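# Move long cardboard box from desk to far-end shelf

## Task

Pick up the long cardboard box lying on the desk and set it down on a shelf belonging to the final shelving section at the far end of the aisle (either side of the aisle is fine). The box must sit directly on the shelf board, not on top of a carton, and no part of it may overhang the shelf's front edge. The robot must not tip over or be left tilted, or the task fails.

## Robot and tools

ROBOT. TidyBot++: one mobile base (0.54 m long, 0.50 m wide, 0.38 m tall) on four powered casters, carrying a single seven-joint arm with a two-finger gripper. The shoulder sits 0.12 m ahead of the base centre, 0.68 m above the floor. Arm segments: upper arm 0.42 m, forearm 0.31 m, hand 0.31 m to the hand point. The arm begins folded, hand pointing down, reaching up to 0.08 m beyond the base front. Cameras: base_camera and wrist_camera (the latter looks along the hand).

FRAMES. All positions in metres. Base frame: origin on the floor below the base centre, x forward, y left, z up. Odometry frame: where the base frame was when the scene began; base_odometry reports x, y and heading (rad, left positive, -3.142 to 3.142) there, counted from wheel turns, so slip looks like travel. base_tilt gives forward/right lean in degrees.

move. One action per call; "cameras" and "blocking" are not part of it. Fields:
- "base": an object of offsets from where the base currently is, along its own axes at the start: "translate_m" (forward +, -2 to 2 m), "strafe_m" (left +, -2 to 2 m), "rotate_rad" (counter-clockwise from above +, -6.3 to 6.3 rad). Translate and strafe together make one straight-line move.
- "joints": absolute targets by name: joint_1_rad to joint_7_rad in radians, gripper_pos from 0 (open, ~85 mm gap) to 1 (closed). joint_2_rad spans -2.249 to 2.249, joint_4_rad -2.579 to 2.579, joint_6_rad -2.099 to 2.099; joints 1, 3, 5, 7 turn freely but take the short way, so step under half a turn. joint_1_rad positive is clockwise from above (opposite to heading). joint_7_rad at 1.57 with hand down opens the fingers left/right.
- "target": one list of seven numbers, an absolute hand pose in the base frame: x, y, z in metres, then quaternion qw, qx, qy, qz, matching the hand_pose line. Its z axis runs along the fingers; fingers close along its y axis. With "target", "joints" may contain only gripper_pos.
- "speeds": caps for this action: translate_m/strafe_m 0.05 to 0.5 m/s (give it under one key only for a combined move), rotate_rad 0.1 to 1.57 rad/s, gripper_pos 0.234 to 0.993 per s.
- "min_time_s": 0.1 to 8, least seconds each arm motion takes.
- "cameras": list of "base_camera", "wrist_camera" or "all"; [] for none.
- "blocking": true (default) returns once all motion rests; false returns almost immediately while motion continues.
A call with no action just reports state and images.

wait: "seconds" 0 to 10, optional "cameras"; returns early when earlier moves finish. stop: brakes all running motion; optional "cameras". zoom_image: "camera" and "region" [x0, y0, x1, y1] in pixels of that camera's latest image, top-left origin, at most 504 by 504. read_manual: returns only licence texts. finished_scene: "scene" is the current scene number; it ends the scene for good, so make no further calls in that reply.

RESULTS. base_status, joint_status and hand_status read "moving", "done", "off_target" (resting short, maybe still pushing), or stops: "contact_stop", "time_out", "torque_fault", "limit_stop_at_motor_heat". "not_followed" with "cause:" means a self-collision check refused the joint targets; "pose unreachable" means a target was withheld. An unrequested stop or refusal cancels the rest of that reply's move/wait/finished_scene calls. on_its_own lists unrequested actions. hand_target is where the hand would be with every joint on target. motor_effort is percent of motor maximum, peak in brackets. "ARM HIT", MOTOR HOT and OVER-TEMPERATURE FAULT flag hard contact or heat; after a heat stop, resend targets once commands are accepted.

PRACTICAL NOTES.
- Base "done" only means wheels turned; a blocked base may report done while well short. Check images.
- Hand targets are solved by the controller; the elbow may swing, and the hand can overshoot or curve. Poses low, close and pointing forward near the base may miss or drive the arm into the base. Unreachable poses make the arm wander and then time out. To fix position, add (wanted - hand_pose) to the last target. To hold still with a load, resend hand_target, not hand_pose.
- Hand pointing down reaches at most about 0.94 m above the floor, and only near the base.
- Loads make the arm sag; readings show it. While holding something, never command a joint to its current reading.
- Gripper: gap is about 85 x (1 - gripper_pos) mm. Fingers touch slightly earlier than the reading suggests. "off_target" on the gripper means it is squeezing an object (about 100-140 N). The box is empty and crushes easily: close only about 0.01 past first contact, slowly.
- Avoid: hitting the desk or shelves (the arm does not steer around them), driving or turning while the arm is caught above about 0.6 m, reaching far out from folded or swinging sideways when stretched (tip risk), dropping or releasing a moving box, hard pulls or twists on the gripper. Back away to right a leaning robot.

Each tool is called as name(argument=value, ...), one argument or row to a line, values as JSON.

## Session

move(
  joints={"joint_6_rad": 0.5},
  cameras=["all"],
)

Scene clock: 2.00 s.
move: done
base_odometry: x=+0.000 y=+0.000 heading=+0.000
base_tilt: forward=-0.5 right=+0.1
base_status: not commanded
joint_positions: joint_1_rad=-0.031 joint_2_rad=-0.349 joint_3_rad=+3.184 joint_4_rad=-2.513 joint_5_rad=-0.021 joint_6_rad=+0.438 joint_7_rad=+1.569 gripper_pos=+0.002
joint_status: all done
motor_effort: joint_1_rad=+1(2) joint_2_rad=-7(8) joint_3_rad=+1(2) joint_4_rad=+16(16) joint_5_rad=+0(1) joint_6_rad=+9(10) joint_7_rad=+0(0)
hand_pose: x=+0.5437 y=-0.0077 z=+0.8533 quat_wxyz=(-0.006, +0.760, -0.019, +0.650)
hand_target: x=+0.5459 y=-0.0084 z=+0.8717 quat_wxyz=(-0.006, +0.740, -0.019, +0.673)
hand_status: not commanded
pictures: base_camera, wrist_camera
Images, in order (width x height): base_camera 644x364, wrist_camera 644x476.

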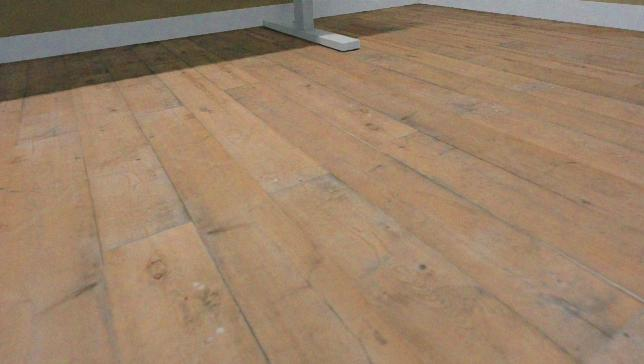

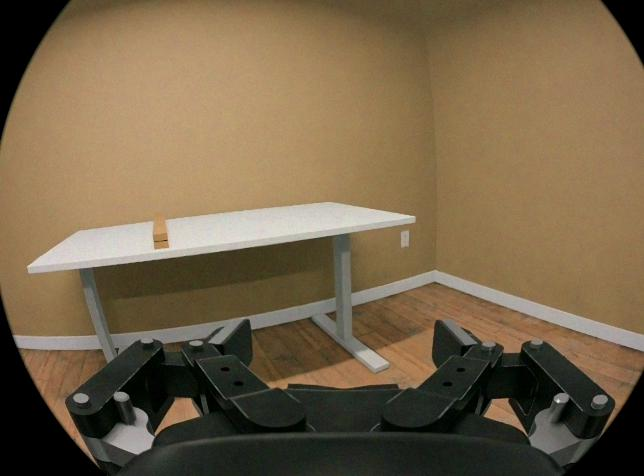

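move(
  base={"translate_m": 0.795, "strafe_m": 0.242, "rotate_rad": 0.54},
  joints={"joint_1_rad": 0.0, "joint_2_rad": 0.16, "joint_3_rad": 3.1416, "joint_4_rad": -1.35, "joint_5_rad": 0.0, "joint_6_rad": -0.97, "joint_7_rad": 1.57},
  min_time_s=2,
  cameras=["all"],
)

Scene clock: 12.13 s.
move: done
base_odometry: x=+0.795 y=+0.242 heading=+0.540
base_tilt: forward=-0.5 right=+0.1
base_status: done
joint_positions: joint_1_rad=-0.015 joint_2_rad=+0.150 joint_3_rad=+3.166 joint_4_rad=-1.365 joint_5_rad=-0.021 joint_6_rad=-0.905 joint_7_rad=+1.569 gripper_pos=+0.002
joint_status: all done
motor_effort: joint_1_rad=+1(2) joint_2_rad=-24(28) joint_3_rad=+1(3) joint_4_rad=+17(18) joint_5_rad=+0(2) joint_6_rad=+7(11) joint_7_rad=+0(1)
hand_pose: x=+0.7018 y=+0.0020 z=+0.8815 quat_wxyz=(-0.007, +0.936, -0.008, +0.353)
hand_target: x=+0.6911 y=+0.0013 z=+0.8707 quat_wxyz=(+0.000, +0.946, +0.000, +0.325)
hand_status: not commanded
pictures: base_camera, wrist_camera
Images, in order (width x height): base_camera 644x364, wrist_camera 644x476.

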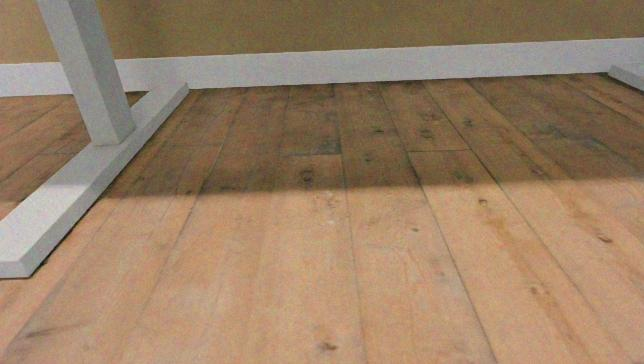

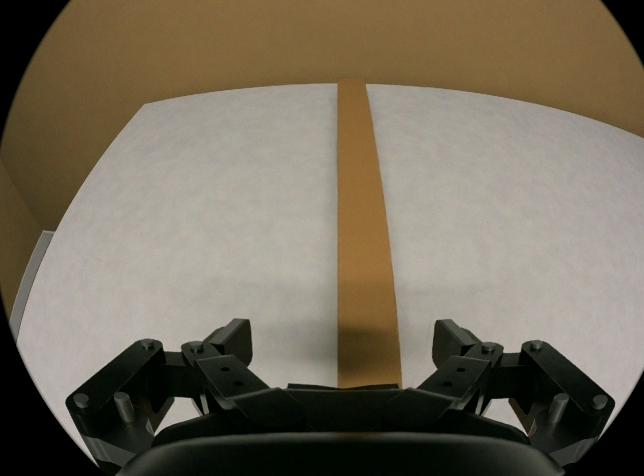

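move(
  base={"translate_m": 0.225, "strafe_m": -0.019},
  speeds={"translate_m": 0.3},
  joints={"joint_2_rad": 0.18, "joint_4_rad": -1.53, "joint_6_rad": -0.72},
  min_time_s=1.5,
  cameras=["all"],
)

Scene clock: 18.20 s.
move: done
base_odometry: x=+0.998 y=+0.341 heading=+0.540
base_tilt: forward=-0.5 right=+0.0
base_status: done
joint_positions: joint_1_rad=-0.014 joint_2_rad=+0.164 joint_3_rad=+3.164 joint_4_rad=-1.496 joint_5_rad=-0.021 joint_6_rad=-0.781 joint_7_rad=+1.569 gripper_pos=+0.002
joint_status: all done
motor_effort: joint_1_rad=+1(2) joint_2_rad=-25(28) joint_3_rad=+1(2) joint_4_rad=+17(18) joint_5_rad=+0(0) joint_6_rad=+7(8) joint_7_rad=+0(0)
hand_pose: x=+0.7017 y=+0.0019 z=+0.8308 quat_wxyz=(-0.007, +0.939, -0.009, +0.343)
hand_target: x=+0.7089 y=+0.0013 z=+0.8164 quat_wxyz=(+0.000, +0.937, +0.000, +0.348)
hand_status: not commanded
pictures: base_camera, wrist_camera
Images, in order (width x height): base_camera 644x364, wrist_camera 644x476.

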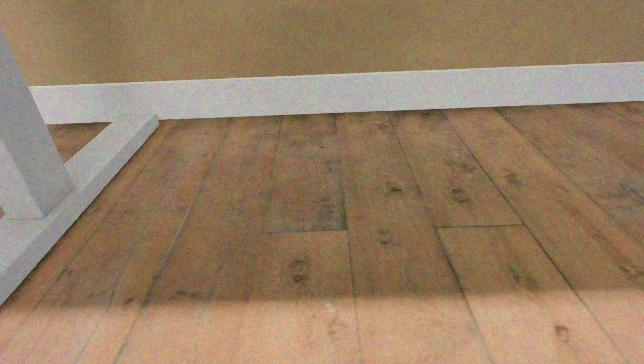

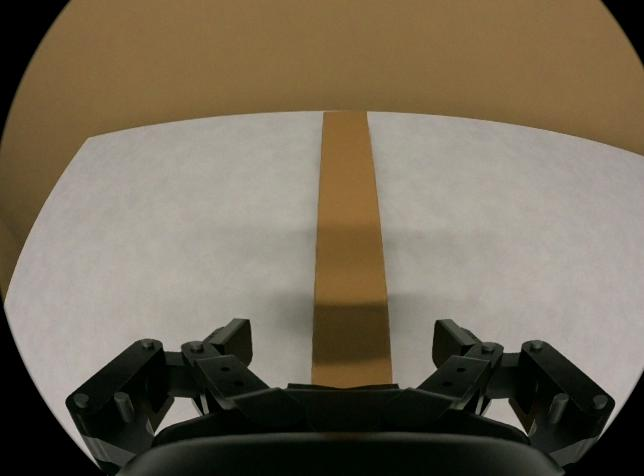

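move(
  base={"translate_m": -0.015, "strafe_m": -0.006},
  joints={"joint_2_rad": 0.193, "joint_4_rad": -1.65, "joint_6_rad": -0.585},
  min_time_s=1.2,
  cameras=["wrist_camera"],
)

Scene clock: 21.17 s.
move: done
base_odometry: x=+0.988 y=+0.329 heading=+0.540
base_tilt: forward=-0.4 right=+0.0
base_status: done
joint_positions: joint_1_rad=-0.012 joint_2_rad=+0.172 joint_3_rad=+3.162 joint_4_rad=-1.616 joint_5_rad=-0.021 joint_6_rad=-0.647 joint_7_rad=+1.569 gripper_pos=+0.002
joint_status: all done
motor_effort: joint_1_rad=+1(2) joint_2_rad=-25(28) joint_3_rad=+1(2) joint_4_rad=+17(17) joint_5_rad=+0(0) joint_6_rad=+6(8) joint_7_rad=+0(0)
hand_pose: x=+0.7003 y=+0.0006 z=+0.7914 quat_wxyz=(-0.006, +0.938, -0.010, +0.346)
hand_target: x=+0.7063 y=+0.0013 z=+0.7749 quat_wxyz=(+0.000, +0.937, +0.000, +0.349)
hand_status: not commanded
Images, in order (width x height): wrist_camera 644x476.

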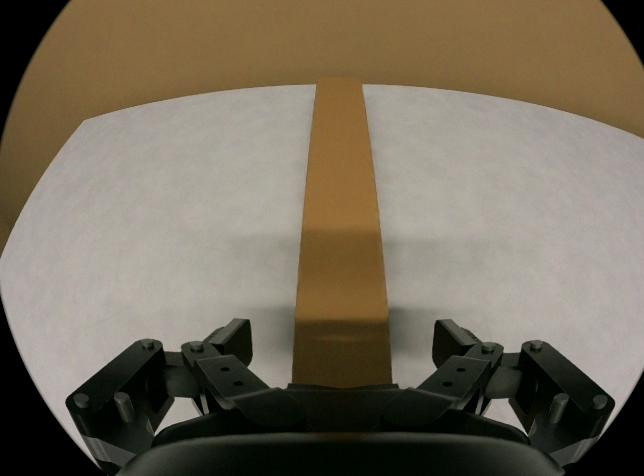

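move(
  joints={"joint_2_rad": 0.2, "joint_4_rad": -1.693, "joint_6_rad": -0.535, "gripper_pos": 0.36},
  speeds={"gripper_pos": 0.4},
  min_time_s=1,
  cameras=["wrist_camera"],
)

Scene clock: 26.17 s.
move: done
base_odometry: x=+0.988 y=+0.329 heading=+0.540
base_tilt: forward=-0.5 right=+0.1
base_status: not commanded
joint_positions: joint_1_rad=-0.012 joint_2_rad=+0.174 joint_3_rad=+3.162 joint_4_rad=-1.658 joint_5_rad=-0.021 joint_6_rad=-0.596 joint_7_rad=+1.569 gripper_pos=+0.360
joint_status: all done
motor_effort: joint_1_rad=+1(2) joint_2_rad=-24(26) joint_3_rad=+1(1) joint_4_rad=+16(17) joint_5_rad=+0(0) joint_6_rad=+6(7) joint_7_rad=+0(0)
hand_pose: x=+0.6996 y=+0.0003 z=+0.7797 quat_wxyz=(-0.006, +0.937, -0.011, +0.349)
hand_target: x=+0.7045 y=+0.0013 z=+0.7593 quat_wxyz=(+0.000, +0.937, +0.000, +0.349)
hand_status: not commanded
Images, in order (width x height): wrist_camera 644x476.

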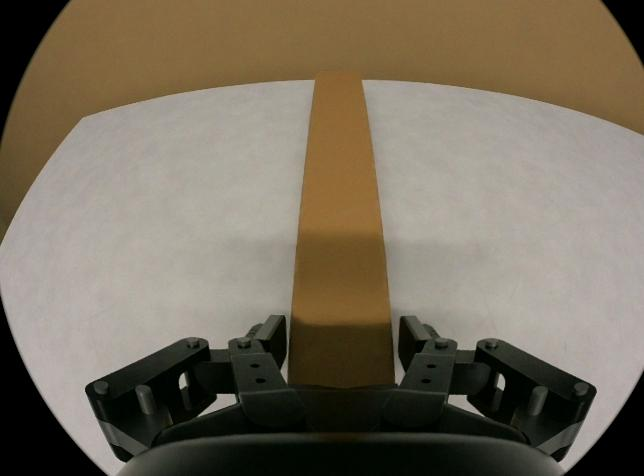

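move(
  joints={"joint_2_rad": 0.203, "joint_4_rad": -1.717, "joint_6_rad": -0.508, "gripper_pos": 0.4},
  speeds={"gripper_pos": 0.234},
)

move(
  joints={"gripper_pos": 0.468},
  speeds={"gripper_pos": 0.234},
  cameras=["wrist_camera"],
)

Scene clock: 28.17 s.
move: done
base_odometry: x=+0.988 y=+0.329 heading=+0.540
base_tilt: forward=-0.4 right=+0.1
base_status: not commanded
joint_positions: joint_1_rad=-0.012 joint_2_rad=+0.178 joint_3_rad=+3.162 joint_4_rad=-1.685 joint_5_rad=-0.021 joint_6_rad=-0.565 joint_7_rad=+1.569 gripper_pos=+0.400
joint_status: all done
motor_effort: joint_1_rad=+1(2) joint_2_rad=-25(25) joint_3_rad=+1(2) joint_4_rad=+16(17) joint_5_rad=+0(0) joint_6_rad=+7(8) joint_7_rad=+0(0)
hand_pose: x=+0.6987 y=+0.0001 z=+0.7703 quat_wxyz=(-0.006, +0.937, -0.011, +0.350)
hand_target: x=+0.7030 y=+0.0013 z=+0.7511 quat_wxyz=(+0.000, +0.937, +0.000, +0.349)
hand_status: not commanded
pictures: none

Scene clock: 29.37 s.
move: done
base_odometry: x=+0.988 y=+0.329 heading=+0.540
base_tilt: forward=-0.5 right=+0.1
base_status: not commanded
joint_positions: joint_1_rad=-0.012 joint_2_rad=+0.178 joint_3_rad=+3.162 joint_4_rad=-1.685 joint_5_rad=-0.021 joint_6_rad=-0.564 joint_7_rad=+1.569 gripper_pos=+0.464
joint_status: all done
motor_effort: joint_1_rad=+1(2) joint_2_rad=-23(25) joint_3_rad=+1(1) joint_4_rad=+15(17) joint_5_rad=+0(1) joint_6_rad=+6(7) joint_7_rad=+0(0)
hand_pose: x=+0.6989 y=+0.0001 z=+0.7705 quat_wxyz=(-0.006, +0.937, -0.011, +0.350)
hand_target: x=+0.7030 y=+0.0013 z=+0.7511 quat_wxyz=(+0.000, +0.937, +0.000, +0.349)
hand_status: not commanded
Images, in order (width x height): wrist_camera 644x476.

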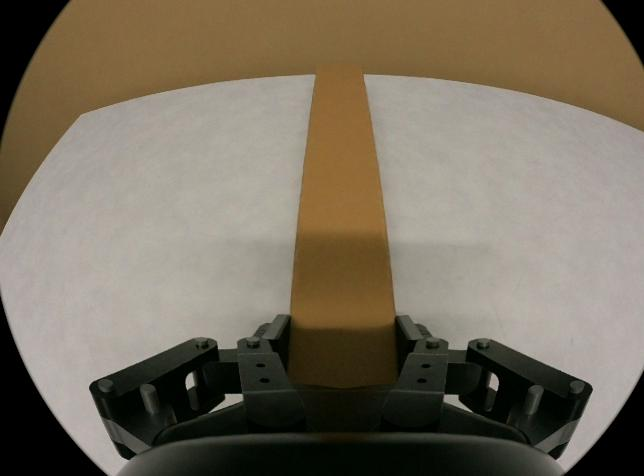

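move(
  joints={"joint_2_rad": 0.19, "joint_4_rad": -1.27, "joint_6_rad": -1.045},
  min_time_s=2,
  cameras=["wrist_camera"],
)

Scene clock: 33.20 s.
move: done
base_odometry: x=+0.988 y=+0.329 heading=+0.540
base_tilt: forward=-0.4 right=+0.1
base_status: not commanded
joint_positions: joint_1_rad=-0.012 joint_2_rad=+0.186 joint_3_rad=+3.162 joint_4_rad=-1.286 joint_5_rad=-0.021 joint_6_rad=-0.980 joint_7_rad=+1.569 gripper_pos=+0.464
joint_status: all done
motor_effort: joint_1_rad=+1(2) joint_2_rad=-26(27) joint_3_rad=+1(2) joint_4_rad=+17(18) joint_5_rad=+0(1) joint_6_rad=+6(8) joint_7_rad=+0(0)
hand_pose: x=+0.7079 y=+0.0025 z=+0.8860 quat_wxyz=(-0.007, +0.941, -0.007, +0.338)
hand_target: x=+0.6960 y=+0.0013 z=+0.8795 quat_wxyz=(+0.000, +0.950, +0.000, +0.313)
hand_status: not commanded
Images, in order (width x height): wrist_camera 644x476.

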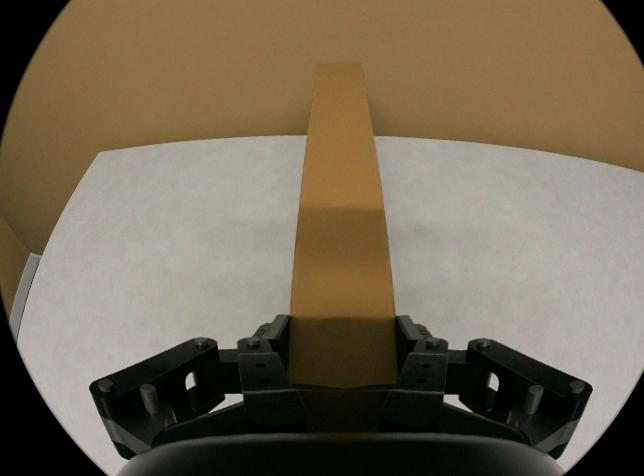

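move(
  base={"translate_m": -0.78},
  speeds={"translate_m": 0.4},
  joints={"joint_2_rad": -0.225, "joint_4_rad": -1.755, "joint_6_rad": -0.84},
  min_time_s=2.8,
)

move(
  base={"rotate_rad": -3.12},
  speeds={"rotate_rad": 1.0},
  cameras=["all"],
)

Scene clock: 43.53 s.
move: done
base_odometry: x=+0.319 y=-0.073 heading=+0.540
base_tilt: forward=-0.4 right=+0.1
base_status: done
joint_positions: joint_1_rad=-0.011 joint_2_rad=-0.204 joint_3_rad=+3.160 joint_4_rad=-1.724 joint_5_rad=-0.021 joint_6_rad=-0.904 joint_7_rad=+1.569 gripper_pos=+0.464
joint_status: all done
motor_effort: joint_1_rad=+1(2) joint_2_rad=-13(30) joint_3_rad=+1(2) joint_4_rad=+17(18) joint_5_rad=+0(1) joint_6_rad=+6(9) joint_7_rad=+0(0)
hand_pose: x=+0.5526 y=+0.0024 z=+0.8755 quat_wxyz=(-0.011, +0.936, -0.009, +0.351)
hand_target: x=+0.5563 y=+0.0013 z=+0.8817 quat_wxyz=(+0.000, +0.926, +0.000, +0.376)
hand_status: not commanded
pictures: none

Scene clock: 47.60 s.
move: done
base_odometry: x=+0.319 y=-0.073 heading=-2.579
base_tilt: forward=-0.5 right=+0.1
base_status: done
joint_positions: joint_1_rad=-0.006 joint_2_rad=-0.204 joint_3_rad=+3.155 joint_4_rad=-1.724 joint_5_rad=-0.021 joint_6_rad=-0.901 joint_7_rad=+1.569 gripper_pos=+0.464
joint_status: not commanded
motor_effort: joint_1_rad=+1(3) joint_2_rad=-13(15) joint_3_rad=+1(2) joint_4_rad=+17(18) joint_5_rad=+0(1) joint_6_rad=+7(8) joint_7_rad=+0(0)
hand_pose: x=+0.5534 y=+0.0030 z=+0.8762 quat_wxyz=(-0.011, +0.936, -0.008, +0.353)
hand_target: x=+0.5563 y=+0.0013 z=+0.8817 quat_wxyz=(+0.000, +0.926, +0.000, +0.376)
hand_status: not commanded
pictures: base_camera, wrist_camera
Images, in order (width x height): base_camera 644x364, wrist_camera 644x476.

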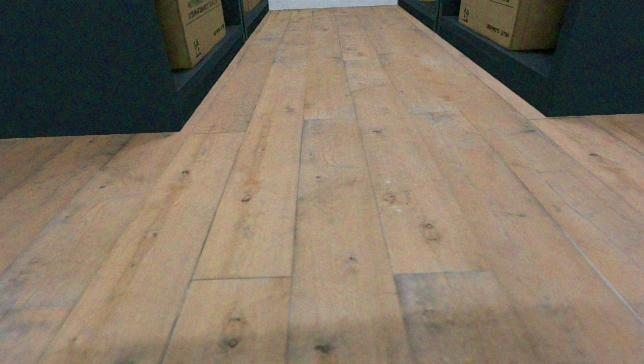

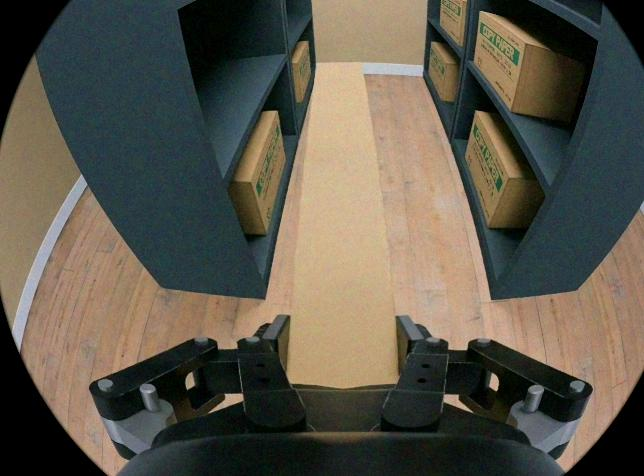

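zoom_image(
  camera="wrist_camera",
  region=[170, 0, 320, 110],
)

zoom_image(
  camera="wrist_camera",
  region=[400, 0, 644, 130],
)

Scaled by 3.360.

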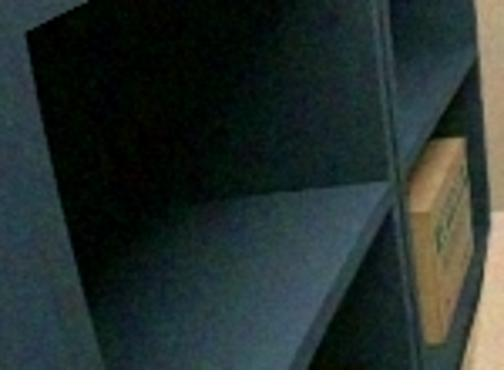

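Scaled by 2.066.

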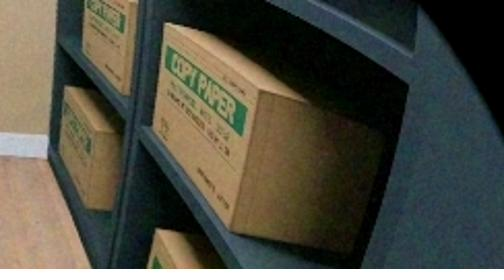

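move(
  base={"rotate_rad": -0.065, "strafe_m": -0.15},
  speeds={"strafe_m": 0.3},
)

move(
  base={"translate_m": 1.1},
  speeds={"translate_m": 0.4},
  cameras=["all"],
)

Scene clock: 57.47 s.
move: done
base_odometry: x=+0.239 y=+0.055 heading=-2.645
base_tilt: forward=-0.5 right=+0.1
base_status: done
joint_positions: joint_1_rad=-0.002 joint_2_rad=-0.204 joint_3_rad=+3.146 joint_4_rad=-1.724 joint_5_rad=-0.021 joint_6_rad=-0.901 joint_7_rad=+1.569 gripper_pos=+0.464
joint_status: not commanded
motor_effort: joint_1_rad=+1(3) joint_2_rad=-13(14) joint_3_rad=+1(4) joint_4_rad=+17(18) joint_5_rad=+0(2) joint_6_rad=+7(8) joint_7_rad=+0(0)
hand_pose: x=+0.5533 y=+0.0053 z=+0.8762 quat_wxyz=(-0.011, +0.936, -0.006, +0.353)
hand_target: x=+0.5563 y=+0.0013 z=+0.8817 quat_wxyz=(+0.000, +0.926, +0.000, +0.376)
hand_status: not commanded
pictures: none

Scene clock: 61.30 s.
move: done
base_odometry: x=-0.728 y=-0.470 heading=-2.645
base_tilt: forward=-0.4 right=+0.1
base_status: done
joint_positions: joint_1_rad=-0.002 joint_2_rad=-0.212 joint_3_rad=+3.146 joint_4_rad=-1.724 joint_5_rad=-0.021 joint_6_rad=-0.898 joint_7_rad=+1.569 gripper_pos=+0.464
joint_status: not commanded
motor_effort: joint_1_rad=+0(2) joint_2_rad=-13(17) joint_3_rad=+1(2) joint_4_rad=+17(18) joint_5_rad=+0(1) joint_6_rad=+7(8) joint_7_rad=+0(0)
hand_pose: x=+0.5523 y=+0.0053 z=+0.8798 quat_wxyz=(-0.011, +0.934, -0.005, +0.358)
hand_target: x=+0.5563 y=+0.0013 z=+0.8817 quat_wxyz=(+0.000, +0.926, +0.000, +0.376)
hand_status: not commanded
pictures: base_camera, wrist_camera
Images, in order (width x height): base_camera 644x364, wrist_camera 644x476.

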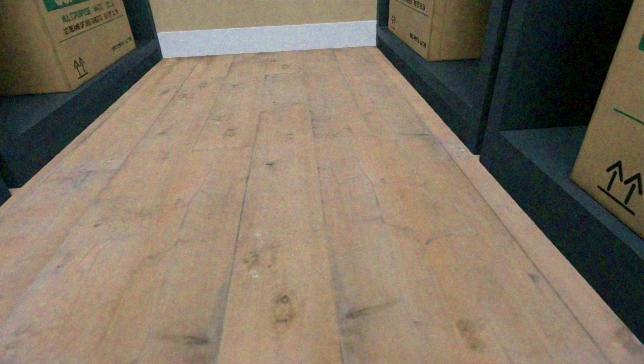

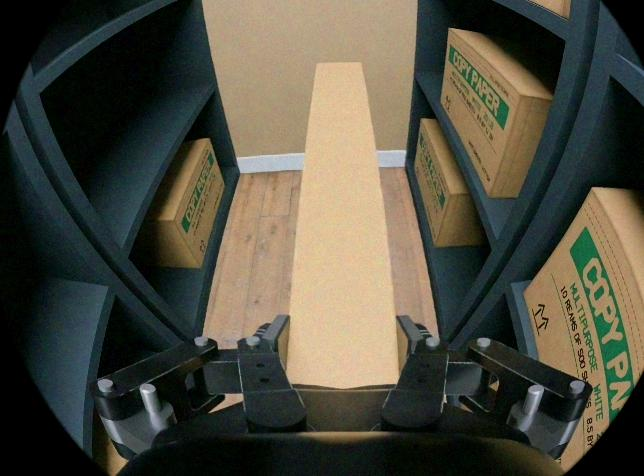

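zoom_image(
  camera="wrist_camera",
  region=[60, 40, 260, 360],
)

Scaled by 1.575.

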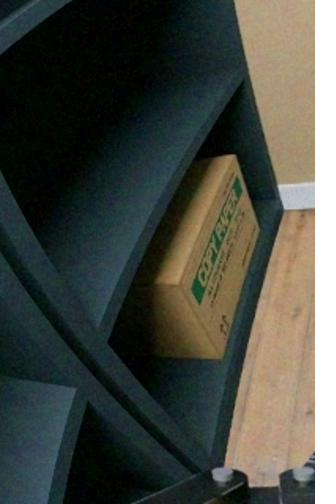

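move(
  base={"translate_m": 0.45, "strafe_m": -0.03},
  speeds={"translate_m": 0.35},
  joints={"joint_1_rad": 0.0, "joint_2_rad": 0.42, "joint_3_rad": 3.1416, "joint_4_rad": -2.01, "joint_5_rad": 0.0, "joint_6_rad": 0.03, "joint_7_rad": 1.57},
  min_time_s=2.2,
  cameras=["all"],
)

Scene clock: 87.20 s.
move: done
base_odometry: x=-1.138 y=-0.658 heading=-2.645
base_tilt: forward=-0.5 right=+0.0
base_status: done
joint_positions: joint_1_rad=-0.002 joint_2_rad=+0.406 joint_3_rad=+3.146 joint_4_rad=-1.985 joint_5_rad=-0.021 joint_6_rad=-0.035 joint_7_rad=+1.569 gripper_pos=+0.464
joint_status: all done
motor_effort: joint_1_rad=+1(2) joint_2_rad=-28(30) joint_3_rad=+0(2) joint_4_rad=+13(18) joint_5_rad=+0(1) joint_6_rad=+7(8) joint_7_rad=+0(1)
hand_pose: x=+0.7039 y=+0.0001 z=+0.6035 quat_wxyz=(-0.003, +0.937, -0.012, +0.350)
hand_target: x=+0.7061 y=+0.0013 z=+0.5984 quat_wxyz=(+0.000, +0.932, +0.000, +0.362)
hand_status: not commanded
pictures: base_camera, wrist_camera
Images, in order (width x height): base_camera 644x364, wrist_camera 644x476.

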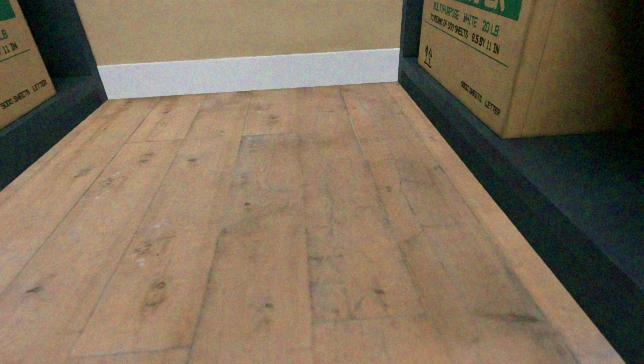

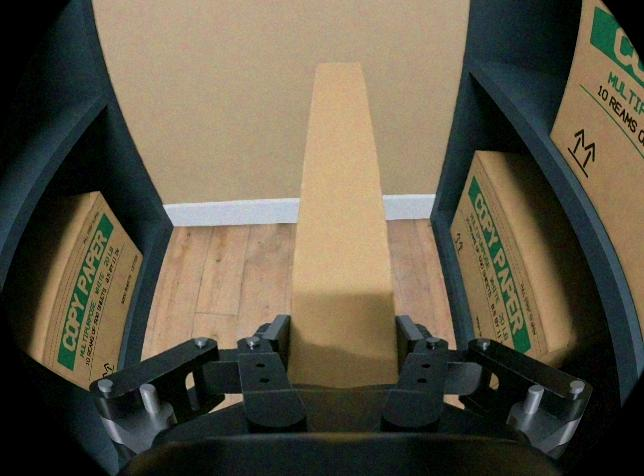

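move(
  base={"translate_m": -0.04},
  joints={"joint_1_rad": -0.495, "joint_2_rad": 0.68, "joint_3_rad": 3.1416, "joint_4_rad": -1.53, "joint_5_rad": 0.86, "joint_6_rad": -0.475, "joint_7_rad": 0.375},
  min_time_s=1.8,
  cameras=["wrist_camera"],
)

Scene clock: 95.50 s.
move: done
base_odometry: x=-1.103 y=-0.639 heading=-2.644
base_tilt: forward=-0.5 right=+0.0
base_status: done
joint_positions: joint_1_rad=-0.491 joint_2_rad=+0.655 joint_3_rad=+3.146 joint_4_rad=-1.547 joint_5_rad=+0.802 joint_6_rad=-0.415 joint_7_rad=+0.445 gripper_pos=+0.464
joint_status: all done
motor_effort: joint_1_rad=+1(4) joint_2_rad=-37(38) joint_3_rad=+1(3) joint_4_rad=+14(14) joint_5_rad=+2(3) joint_6_rad=+4(8) joint_7_rad=+0(1)
hand_pose: x=+0.7690 y=+0.2436 z=+0.5915 quat_wxyz=(-0.002, +0.940, +0.010, +0.342)
hand_target: x=+0.7711 y=+0.2308 z=+0.5816 quat_wxyz=(+0.025, +0.941, -0.005, +0.338)
hand_status: not commanded
Images, in order (width x height): wrist_camera 644x476.

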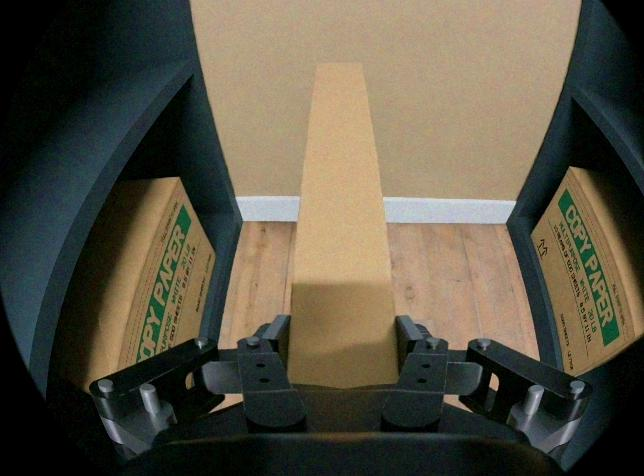

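move(
  joints={"joint_1_rad": -0.663, "joint_2_rad": 0.93, "joint_3_rad": 3.1416, "joint_4_rad": -1.045, "joint_5_rad": 0.605, "joint_6_rad": -0.76, "joint_7_rad": 0.56},
  min_time_s=1.3,
)

move(
  joints={"joint_1_rad": -0.653, "joint_2_rad": 1.255, "joint_3_rad": 3.1416, "joint_4_rad": -0.375, "joint_5_rad": 0.45, "joint_6_rad": -1.03, "joint_7_rad": 0.81},
  min_time_s=1.5,
  cameras=["all"],
)

Scene clock: 98.73 s.
move: done
base_odometry: x=-1.103 y=-0.639 heading=-2.644
base_tilt: forward=-0.4 right=+0.0
base_status: not commanded
joint_positions: joint_1_rad=-0.655 joint_2_rad=+0.905 joint_3_rad=+3.146 joint_4_rad=-1.065 joint_5_rad=+0.664 joint_6_rad=-0.699 joint_7_rad=+0.493 gripper_pos=+0.464
joint_status: all done
motor_effort: joint_1_rad=+0(4) joint_2_rad=-44(46) joint_3_rad=+3(4) joint_4_rad=+15(16) joint_5_rad=+4(5) joint_6_rad=+3(4) joint_7_rad=+0(1)
hand_pose: x=+0.8120 y=+0.3753 z=+0.5816 quat_wxyz=(+0.003, +0.939, -0.005, +0.344)
hand_target: x=+0.7957 y=+0.3753 z=+0.5586 quat_wxyz=(+0.021, +0.950, +0.006, +0.311)
hand_status: not commanded
pictures: none

Scene clock: 100.67 s.
move: done
base_odometry: x=-1.103 y=-0.639 heading=-2.644
base_tilt: forward=-0.5 right=+0.0
base_status: not commanded
joint_positions: joint_1_rad=-0.655 joint_2_rad=+1.226 joint_3_rad=+3.146 joint_4_rad=-0.396 joint_5_rad=+0.511 joint_6_rad=-0.968 joint_7_rad=+0.740 gripper_pos=+0.464
joint_status: all done
motor_effort: joint_1_rad=+1(2) joint_2_rad=-50(52) joint_3_rad=+2(3) joint_4_rad=+17(17) joint_5_rad=+4(5) joint_6_rad=+5(5) joint_7_rad=+0(1)
hand_pose: x=+0.8892 y=+0.4332 z=+0.5760 quat_wxyz=(-0.001, +0.934, -0.001, +0.357)
hand_target: x=+0.8714 y=+0.4311 z=+0.5444 quat_wxyz=(+0.011, +0.949, +0.015, +0.315)
hand_status: not commanded
pictures: base_camera, wrist_camera
Images, in order (width x height): base_camera 644x364, wrist_camera 644x476.

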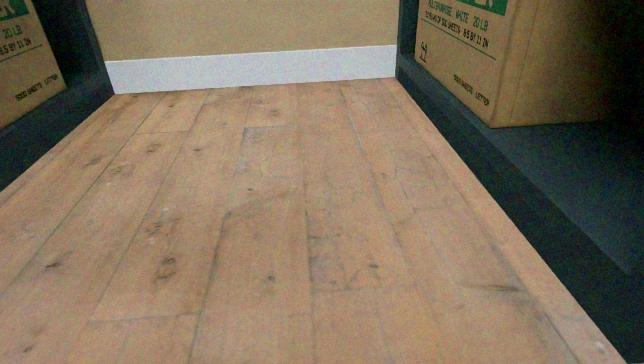

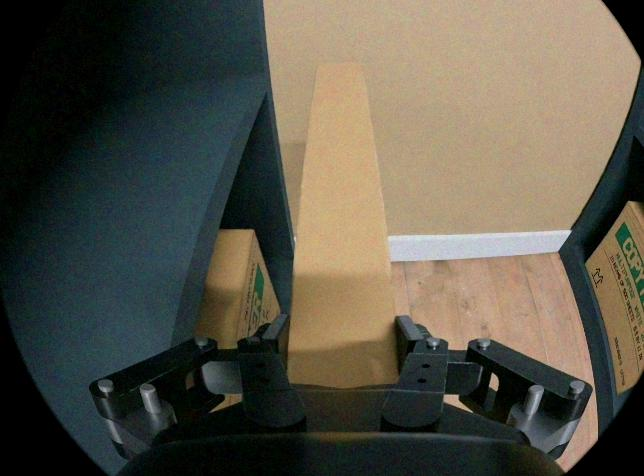

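move(
  base={"strafe_m": 0.2},
  speeds={"strafe_m": 0.15},
  cameras=["all"],
)

Scene clock: 105.30 s.
move: done
base_odometry: x=-1.008 y=-0.815 heading=-2.645
base_tilt: forward=-0.5 right=+0.1
base_status: done
joint_positions: joint_1_rad=-0.555 joint_2_rad=+1.229 joint_3_rad=+3.176 joint_4_rad=-0.394 joint_5_rad=+0.509 joint_6_rad=-1.038 joint_7_rad=+0.779 gripper_pos=+0.464
joint_status: not commanded
motor_effort: joint_1_rad=-15(18) joint_2_rad=-50(56) joint_3_rad=-5(7) joint_4_rad=+20(21) joint_5_rad=-6(8) joint_6_rad=+13(16) joint_7_rad=-6(6)
hand_pose: x=+0.9207 y=+0.3291 z=+0.5687 quat_wxyz=(+0.059, +0.938, -0.040, +0.339)
hand_target: x=+0.8714 y=+0.4311 z=+0.5444 quat_wxyz=(+0.011, +0.949, +0.015, +0.315)
hand_status: not commanded
pictures: base_camera, wrist_camera
Images, in order (width x height): base_camera 644x364, wrist_camera 644x476.

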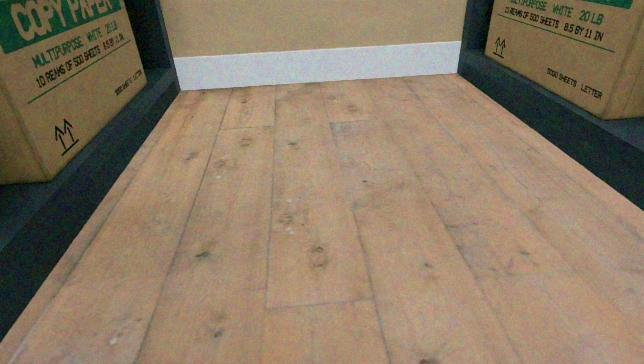

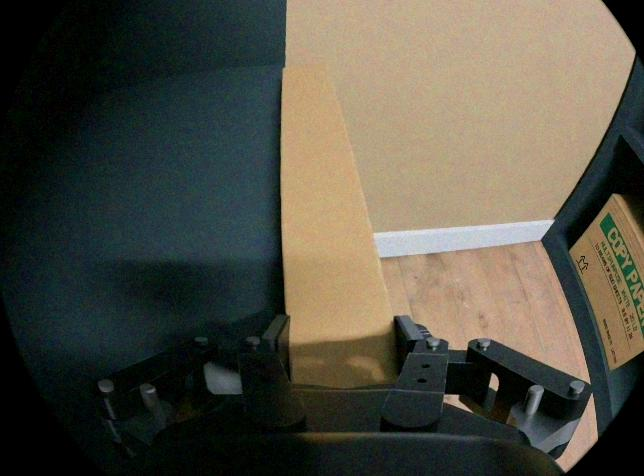

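zoom_image(
  camera="wrist_camera",
  region=[160, 40, 420, 400],
)

Scaled by 1.400.

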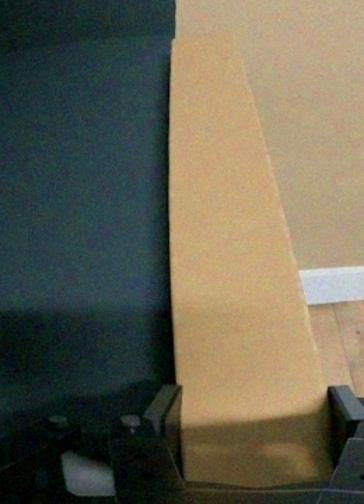

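move(
  base={"strafe_m": -0.13},
  speeds={"strafe_m": 0.15},
  cameras=["wrist_camera"],
)

Scene clock: 111.40 s.
move: done
base_odometry: x=-1.070 y=-0.700 heading=-2.645
base_tilt: forward=-0.4 right=+0.1
base_status: done
joint_positions: joint_1_rad=-0.645 joint_2_rad=+1.229 joint_3_rad=+3.161 joint_4_rad=-0.389 joint_5_rad=+0.495 joint_6_rad=-1.038 joint_7_rad=+0.779 gripper_pos=+0.464
joint_status: not commanded
motor_effort: joint_1_rad=+0(13) joint_2_rad=-50(51) joint_3_rad=+3(5) joint_4_rad=+16(20) joint_5_rad=+5(5) joint_6_rad=+4(13) joint_7_rad=+0(5)
hand_pose: x=+0.8837 y=+0.4083 z=+0.5668 quat_wxyz=(+0.031, +0.942, +0.000, +0.335)
hand_target: x=+0.8714 y=+0.4311 z=+0.5444 quat_wxyz=(+0.011, +0.949, +0.015, +0.315)
hand_status: not commanded
Images, in order (width x height): wrist_camera 644x476.

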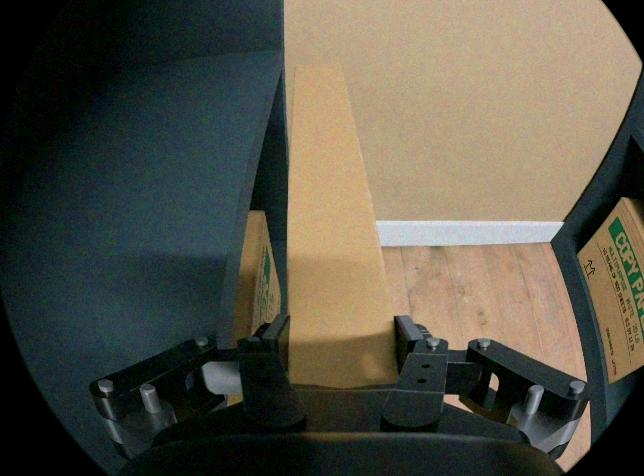

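move(
  base={"strafe_m": -0.04},
  speeds={"strafe_m": 0.2},
  joints={"joint_1_rad": -0.652, "joint_2_rad": 1.103, "joint_3_rad": 3.1416, "joint_4_rad": -0.53, "joint_5_rad": 0.61, "joint_6_rad": -0.957, "joint_7_rad": 0.585},
  min_time_s=1.2,
  cameras=["all"],
)

Scene clock: 121.80 s.
move: done
base_odometry: x=-1.089 y=-0.665 heading=-2.646
base_tilt: forward=-0.4 right=+0.0
base_status: done
joint_positions: joint_1_rad=-0.645 joint_2_rad=+1.152 joint_3_rad=+3.160 joint_4_rad=-0.500 joint_5_rad=+0.554 joint_6_rad=-1.016 joint_7_rad=+0.653 gripper_pos=+0.464
joint_status: all done
motor_effort: joint_1_rad=+1(4) joint_2_rad=-49(52) joint_3_rad=+2(4) joint_4_rad=+16(17) joint_5_rad=+5(5) joint_6_rad=+4(6) joint_7_rad=+0(1)
hand_pose: x=+0.8793 y=+0.3897 z=+0.5917 quat_wxyz=(+0.033, +0.936, -0.044, +0.348)
hand_target: x=+0.8865 y=+0.4041 z=+0.6325 quat_wxyz=(+0.004, +0.922, -0.054, +0.384)
hand_status: not commanded
pictures: base_camera, wrist_camera
Images, in order (width x height): base_camera 644x364, wrist_camera 644x476.

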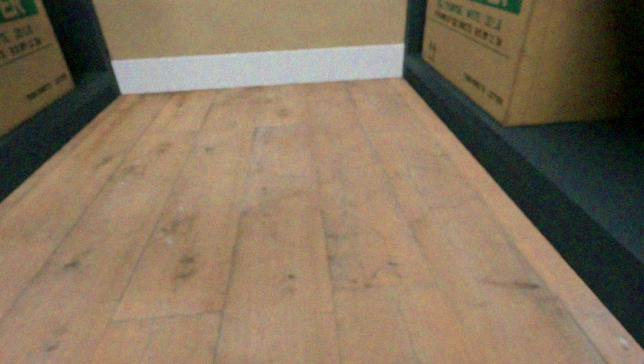

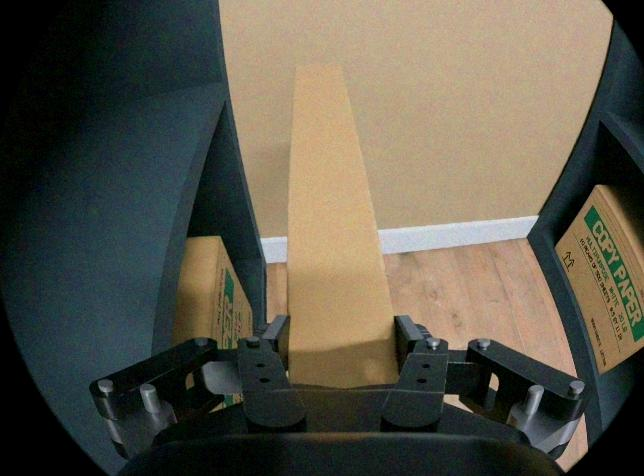

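move(
  joints={"joint_1_rad": -0.69, "joint_2_rad": 1.057, "joint_6_rad": -1.12},
  min_time_s=1.0,
  cameras=["wrist_camera"],
)

Scene clock: 128.77 s.
move: done
base_odometry: x=-1.089 y=-0.665 heading=-2.646
base_tilt: forward=-0.4 right=+0.0
base_status: not commanded
joint_positions: joint_1_rad=-0.677 joint_2_rad=+1.112 joint_3_rad=+3.160 joint_4_rad=-0.500 joint_5_rad=+0.554 joint_6_rad=-1.064 joint_7_rad=+0.653 gripper_pos=+0.464
joint_status: all done
motor_effort: joint_1_rad=+2(2) joint_2_rad=-48(50) joint_3_rad=+2(3) joint_4_rad=+16(17) joint_5_rad=+4(5) joint_6_rad=+4(5) joint_7_rad=+0(0)
hand_pose: x=+0.8607 y=+0.4044 z=+0.6194 quat_wxyz=(+0.033, +0.936, -0.041, +0.348)
hand_target: x=+0.8471 y=+0.3945 z=+0.6515 quat_wxyz=(+0.043, +0.931, -0.069, +0.355)
hand_status: not commanded
Images, in order (width x height): wrist_camera 644x476.

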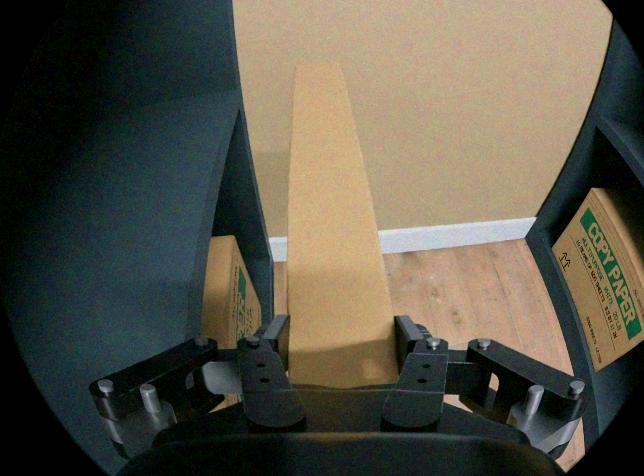

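move(
  base={"strafe_m": 0.11},
  speeds={"strafe_m": 0.12},
  cameras=["wrist_camera"],
)

Scene clock: 131.33 s.
move: done
base_odometry: x=-1.036 y=-0.762 heading=-2.646
base_tilt: forward=-0.4 right=+0.0
base_status: done
joint_positions: joint_1_rad=-0.689 joint_2_rad=+1.110 joint_3_rad=+3.160 joint_4_rad=-0.501 joint_5_rad=+0.557 joint_6_rad=-1.066 joint_7_rad=+0.653 gripper_pos=+0.464
joint_status: not commanded
motor_effort: joint_1_rad=+1(4) joint_2_rad=-48(50) joint_3_rad=+2(3) joint_4_rad=+16(17) joint_5_rad=+5(6) joint_6_rad=+4(5) joint_7_rad=+0(0)
hand_pose: x=+0.8561 y=+0.4123 z=+0.6210 quat_wxyz=(+0.031, +0.936, -0.035, +0.349)
hand_target: x=+0.8471 y=+0.3945 z=+0.6515 quat_wxyz=(+0.043, +0.931, -0.069, +0.355)
hand_status: not commanded
Images, in order (width x height): wrist_camera 644x476.

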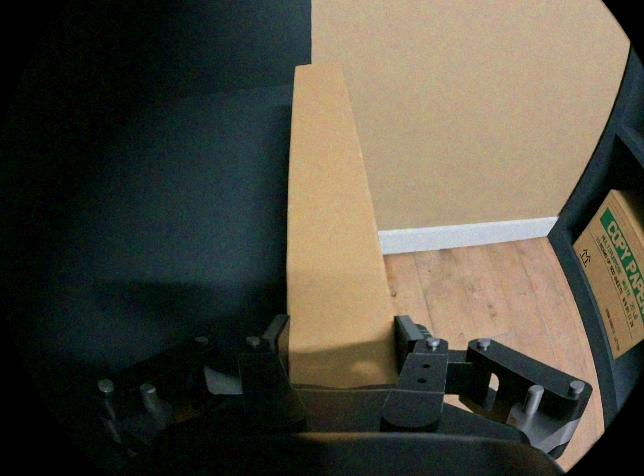

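move(
  base={"strafe_m": 0.08},
  speeds={"strafe_m": 0.12},
  cameras=["all"],
)

Scene clock: 133.47 s.
move: done
base_odometry: x=-0.998 y=-0.833 heading=-2.647
base_tilt: forward=-0.4 right=+0.1
base_status: done
joint_positions: joint_1_rad=-0.675 joint_2_rad=+1.109 joint_3_rad=+3.158 joint_4_rad=-0.501 joint_5_rad=+0.560 joint_6_rad=-1.067 joint_7_rad=+0.652 gripper_pos=+0.464
joint_status: not commanded
motor_effort: joint_1_rad=-2(9) joint_2_rad=-48(50) joint_3_rad=+2(5) joint_4_rad=+16(17) joint_5_rad=+5(9) joint_6_rad=+4(5) joint_7_rad=+0(0)
hand_pose: x=+0.8615 y=+0.4021 z=+0.6221 quat_wxyz=(+0.034, +0.935, -0.042, +0.349)
hand_target: x=+0.8471 y=+0.3945 z=+0.6515 quat_wxyz=(+0.043, +0.931, -0.069, +0.355)
hand_status: not commanded
pictures: base_camera, wrist_camera
Images, in order (width x height): base_camera 644x364, wrist_camera 644x476.

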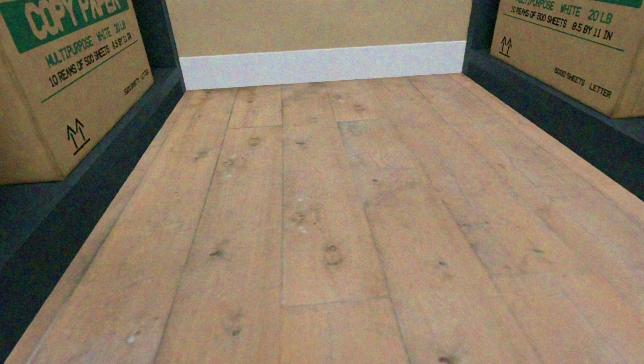

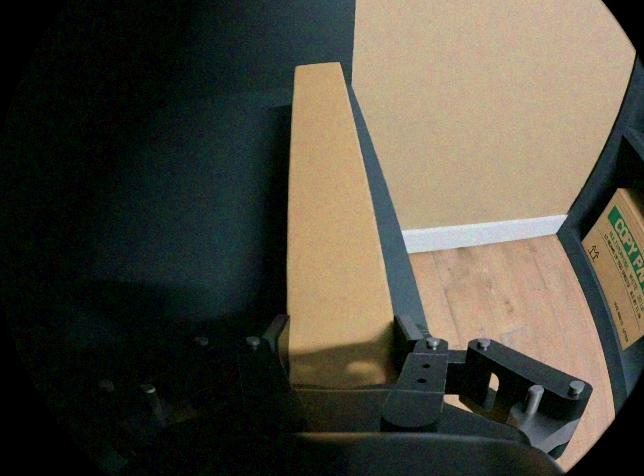

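move(
  base={"translate_m": 0.05, "strafe_m": -0.008},
  speeds={"translate_m": 0.15},
)

move(
  joints={"joint_1_rad": -0.735},
  min_time_s=1.0,
  cameras=["wrist_camera"],
)

Scene clock: 140.53 s.
move: done
base_odometry: x=-1.046 y=-0.849 heading=-2.646
base_tilt: forward=-0.4 right=+0.0
base_status: done
joint_positions: joint_1_rad=-0.684 joint_2_rad=+1.107 joint_3_rad=+3.157 joint_4_rad=-0.501 joint_5_rad=+0.560 joint_6_rad=-1.068 joint_7_rad=+0.652 gripper_pos=+0.464
joint_status: not commanded
motor_effort: joint_1_rad=+1(4) joint_2_rad=-48(50) joint_3_rad=+2(3) joint_4_rad=+16(17) joint_5_rad=+5(6) joint_6_rad=+4(5) joint_7_rad=+0(0)
hand_pose: x=+0.8579 y=+0.4083 z=+0.6230 quat_wxyz=(+0.033, +0.936, -0.038, +0.350)
hand_target: x=+0.8471 y=+0.3945 z=+0.6515 quat_wxyz=(+0.043, +0.931, -0.069, +0.355)
hand_status: not commanded
pictures: none

Scene clock: 141.87 s.
move: done
base_odometry: x=-1.046 y=-0.849 heading=-2.646
base_tilt: forward=-0.4 right=+0.1
base_status: not commanded
joint_positions: joint_1_rad=-0.724 joint_2_rad=+1.107 joint_3_rad=+3.157 joint_4_rad=-0.501 joint_5_rad=+0.560 joint_6_rad=-1.068 joint_7_rad=+0.652 gripper_pos=+0.464
joint_status: all done
motor_effort: joint_1_rad=+1(2) joint_2_rad=-48(49) joint_3_rad=+3(3) joint_4_rad=+16(17) joint_5_rad=+5(5) joint_6_rad=+5(5) joint_7_rad=+0(0)
hand_pose: x=+0.8411 y=+0.4374 z=+0.6230 quat_wxyz=(+0.026, +0.936, -0.019, +0.350)
hand_target: x=+0.8286 y=+0.4268 z=+0.6515 quat_wxyz=(+0.035, +0.933, -0.048, +0.356)
hand_status: not commanded
Images, in order (width x height): wrist_camera 644x476.

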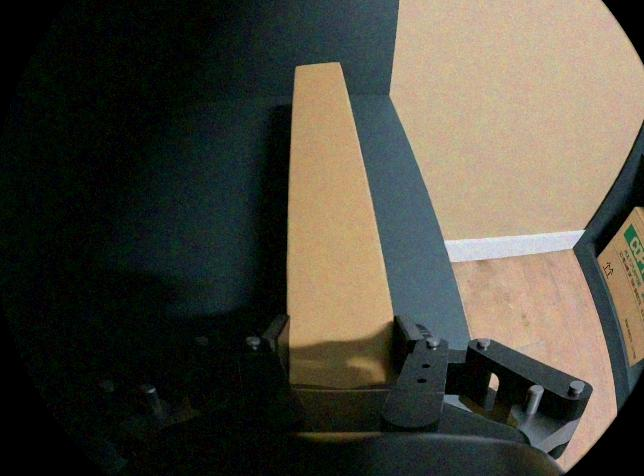

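move(
  joints={"joint_2_rad": 1.17, "joint_6_rad": -0.968},
  min_time_s=1.2,
)

move(
  joints={"joint_2_rad": 1.185, "joint_6_rad": -0.953},
  min_time_s=0.6,
  cameras=["wrist_camera"],
)

Scene clock: 144.17 s.
move: done
base_odometry: x=-1.046 y=-0.849 heading=-2.646
base_tilt: forward=-0.5 right=+0.0
base_status: not commanded
joint_positions: joint_1_rad=-0.724 joint_2_rad=+1.146 joint_3_rad=+3.157 joint_4_rad=-0.502 joint_5_rad=+0.560 joint_6_rad=-1.025 joint_7_rad=+0.652 gripper_pos=+0.464
joint_status: all done
motor_effort: joint_1_rad=+1(2) joint_2_rad=-49(51) joint_3_rad=+2(3) joint_4_rad=+16(17) joint_5_rad=+5(5) joint_6_rad=+4(5) joint_7_rad=+0(0)
hand_pose: x=+0.8453 y=+0.4459 z=+0.5949 quat_wxyz=(+0.022, +0.937, -0.008, +0.349)
hand_target: x=+0.8450 y=+0.4600 z=+0.5741 quat_wxyz=(+0.013, +0.933, -0.009, +0.359)
hand_status: not commanded
pictures: none

Scene clock: 145.07 s.
move: done
base_odometry: x=-1.046 y=-0.849 heading=-2.646
base_tilt: forward=-0.5 right=+0.0
base_status: not commanded
joint_positions: joint_1_rad=-0.724 joint_2_rad=+1.154 joint_3_rad=+3.157 joint_4_rad=-0.502 joint_5_rad=+0.560 joint_6_rad=-1.013 joint_7_rad=+0.652 gripper_pos=+0.464
joint_status: all done
motor_effort: joint_1_rad=+1(2) joint_2_rad=-49(50) joint_3_rad=+2(3) joint_4_rad=+16(16) joint_5_rad=+4(5) joint_6_rad=+4(5) joint_7_rad=+0(0)
hand_pose: x=+0.8466 y=+0.4485 z=+0.5902 quat_wxyz=(+0.020, +0.937, -0.005, +0.350)
hand_target: x=+0.8458 y=+0.4627 z=+0.5630 quat_wxyz=(+0.012, +0.934, -0.005, +0.357)
hand_status: not commanded
Images, in order (width x height): wrist_camera 644x476.

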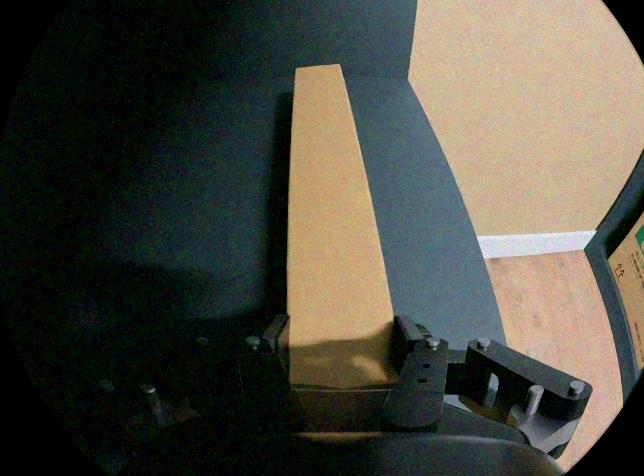

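move(
  joints={"joint_2_rad": 1.203, "joint_6_rad": -0.937},
  min_time_s=0.6,
)

move(
  joints={"joint_2_rad": 1.22, "joint_6_rad": -0.92},
  min_time_s=0.6,
  cameras=["wrist_camera"],
)

Scene clock: 146.80 s.
move: done
base_odometry: x=-1.046 y=-0.849 heading=-2.646
base_tilt: forward=-0.3 right=+0.0
base_status: not commanded
joint_positions: joint_1_rad=-0.724 joint_2_rad=+1.156 joint_3_rad=+3.157 joint_4_rad=-0.502 joint_5_rad=+0.560 joint_6_rad=-0.996 joint_7_rad=+0.652 gripper_pos=+0.464
joint_status: all done
motor_effort: joint_1_rad=+1(2) joint_2_rad=-47(49) joint_3_rad=+2(3) joint_4_rad=+16(16) joint_5_rad=+4(5) joint_6_rad=+4(5) joint_7_rad=+0(0)
hand_pose: x=+0.8489 y=+0.4524 z=+0.5898 quat_wxyz=(+0.015, +0.935, -0.002, +0.354)
hand_target: x=+0.8462 y=+0.4654 z=+0.5495 quat_wxyz=(+0.012, +0.935, -0.001, +0.355)
hand_status: not commanded
pictures: none

Scene clock: 147.70 s.
move: done
base_odometry: x=-1.046 y=-0.849 heading=-2.646
base_tilt: forward=-0.4 right=+0.1
base_status: not commanded
joint_positions: joint_1_rad=-0.724 joint_2_rad=+1.160 joint_3_rad=+3.157 joint_4_rad=-0.502 joint_5_rad=+0.563 joint_6_rad=-0.978 joint_7_rad=+0.652 gripper_pos=+0.464
joint_status: all done
motor_effort: joint_1_rad=+0(1) joint_2_rad=-45(48) joint_3_rad=+1(2) joint_4_rad=+14(15) joint_5_rad=+3(4) joint_6_rad=+3(5) joint_7_rad=+0(0)
hand_pose: x=+0.8517 y=+0.4565 z=+0.5894 quat_wxyz=(+0.010, +0.934, +0.001, +0.358)
hand_target: x=+0.8467 y=+0.4683 z=+0.5368 quat_wxyz=(+0.010, +0.935, +0.004, +0.354)
hand_status: not commanded
Images, in order (width x height): wrist_camera 644x476.

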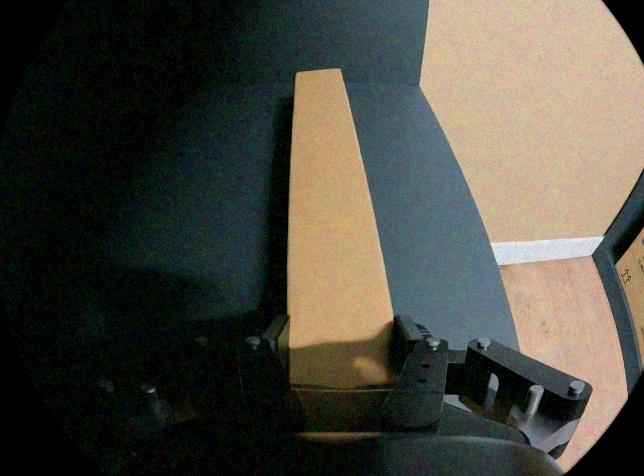

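move(
  joints={"joint_2_rad": 1.182, "joint_6_rad": -0.95},
  min_time_s=0.4,
)

move(
  joints={"gripper_pos": 0.03},
  speeds={"gripper_pos": 0.4},
  cameras=["wrist_camera"],
)

Scene clock: 151.17 s.
move: done
base_odometry: x=-1.046 y=-0.849 heading=-2.646
base_tilt: forward=-0.4 right=+0.0
base_status: not commanded
joint_positions: joint_1_rad=-0.724 joint_2_rad=+1.160 joint_3_rad=+3.157 joint_4_rad=-0.502 joint_5_rad=+0.563 joint_6_rad=-0.978 joint_7_rad=+0.652 gripper_pos=+0.464
joint_status: all done
motor_effort: joint_1_rad=+1(1) joint_2_rad=-45(46) joint_3_rad=+1(2) joint_4_rad=+14(15) joint_5_rad=+3(3) joint_6_rad=+3(4) joint_7_rad=+0(0)
hand_pose: x=+0.8517 y=+0.4565 z=+0.5894 quat_wxyz=(+0.010, +0.934, +0.001, +0.358)
hand_target: x=+0.8464 y=+0.4638 z=+0.5659 quat_wxyz=(+0.010, +0.933, -0.005, +0.359)
hand_status: not commanded
pictures: none

Scene clock: 152.87 s.
move: done
base_odometry: x=-1.046 y=-0.849 heading=-2.646
base_tilt: forward=-0.4 right=+0.0
base_status: not commanded
joint_positions: joint_1_rad=-0.724 joint_2_rad=+1.161 joint_3_rad=+3.157 joint_4_rad=-0.503 joint_5_rad=+0.563 joint_6_rad=-0.978 joint_7_rad=+0.652 gripper_pos=+0.033
joint_status: all done
motor_effort: joint_1_rad=+1(2) joint_2_rad=-48(49) joint_3_rad=+2(3) joint_4_rad=+16(17) joint_5_rad=+4(5) joint_6_rad=+3(5) joint_7_rad=+0(0)
hand_pose: x=+0.8515 y=+0.4563 z=+0.5884 quat_wxyz=(+0.010, +0.934, +0.001, +0.358)
hand_target: x=+0.8464 y=+0.4638 z=+0.5659 quat_wxyz=(+0.010, +0.933, -0.005, +0.359)
hand_status: not commanded
Images, in order (width x height): wrist_camera 644x476.

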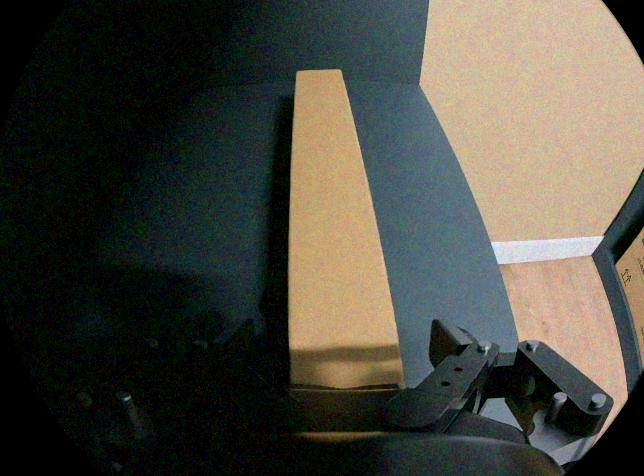

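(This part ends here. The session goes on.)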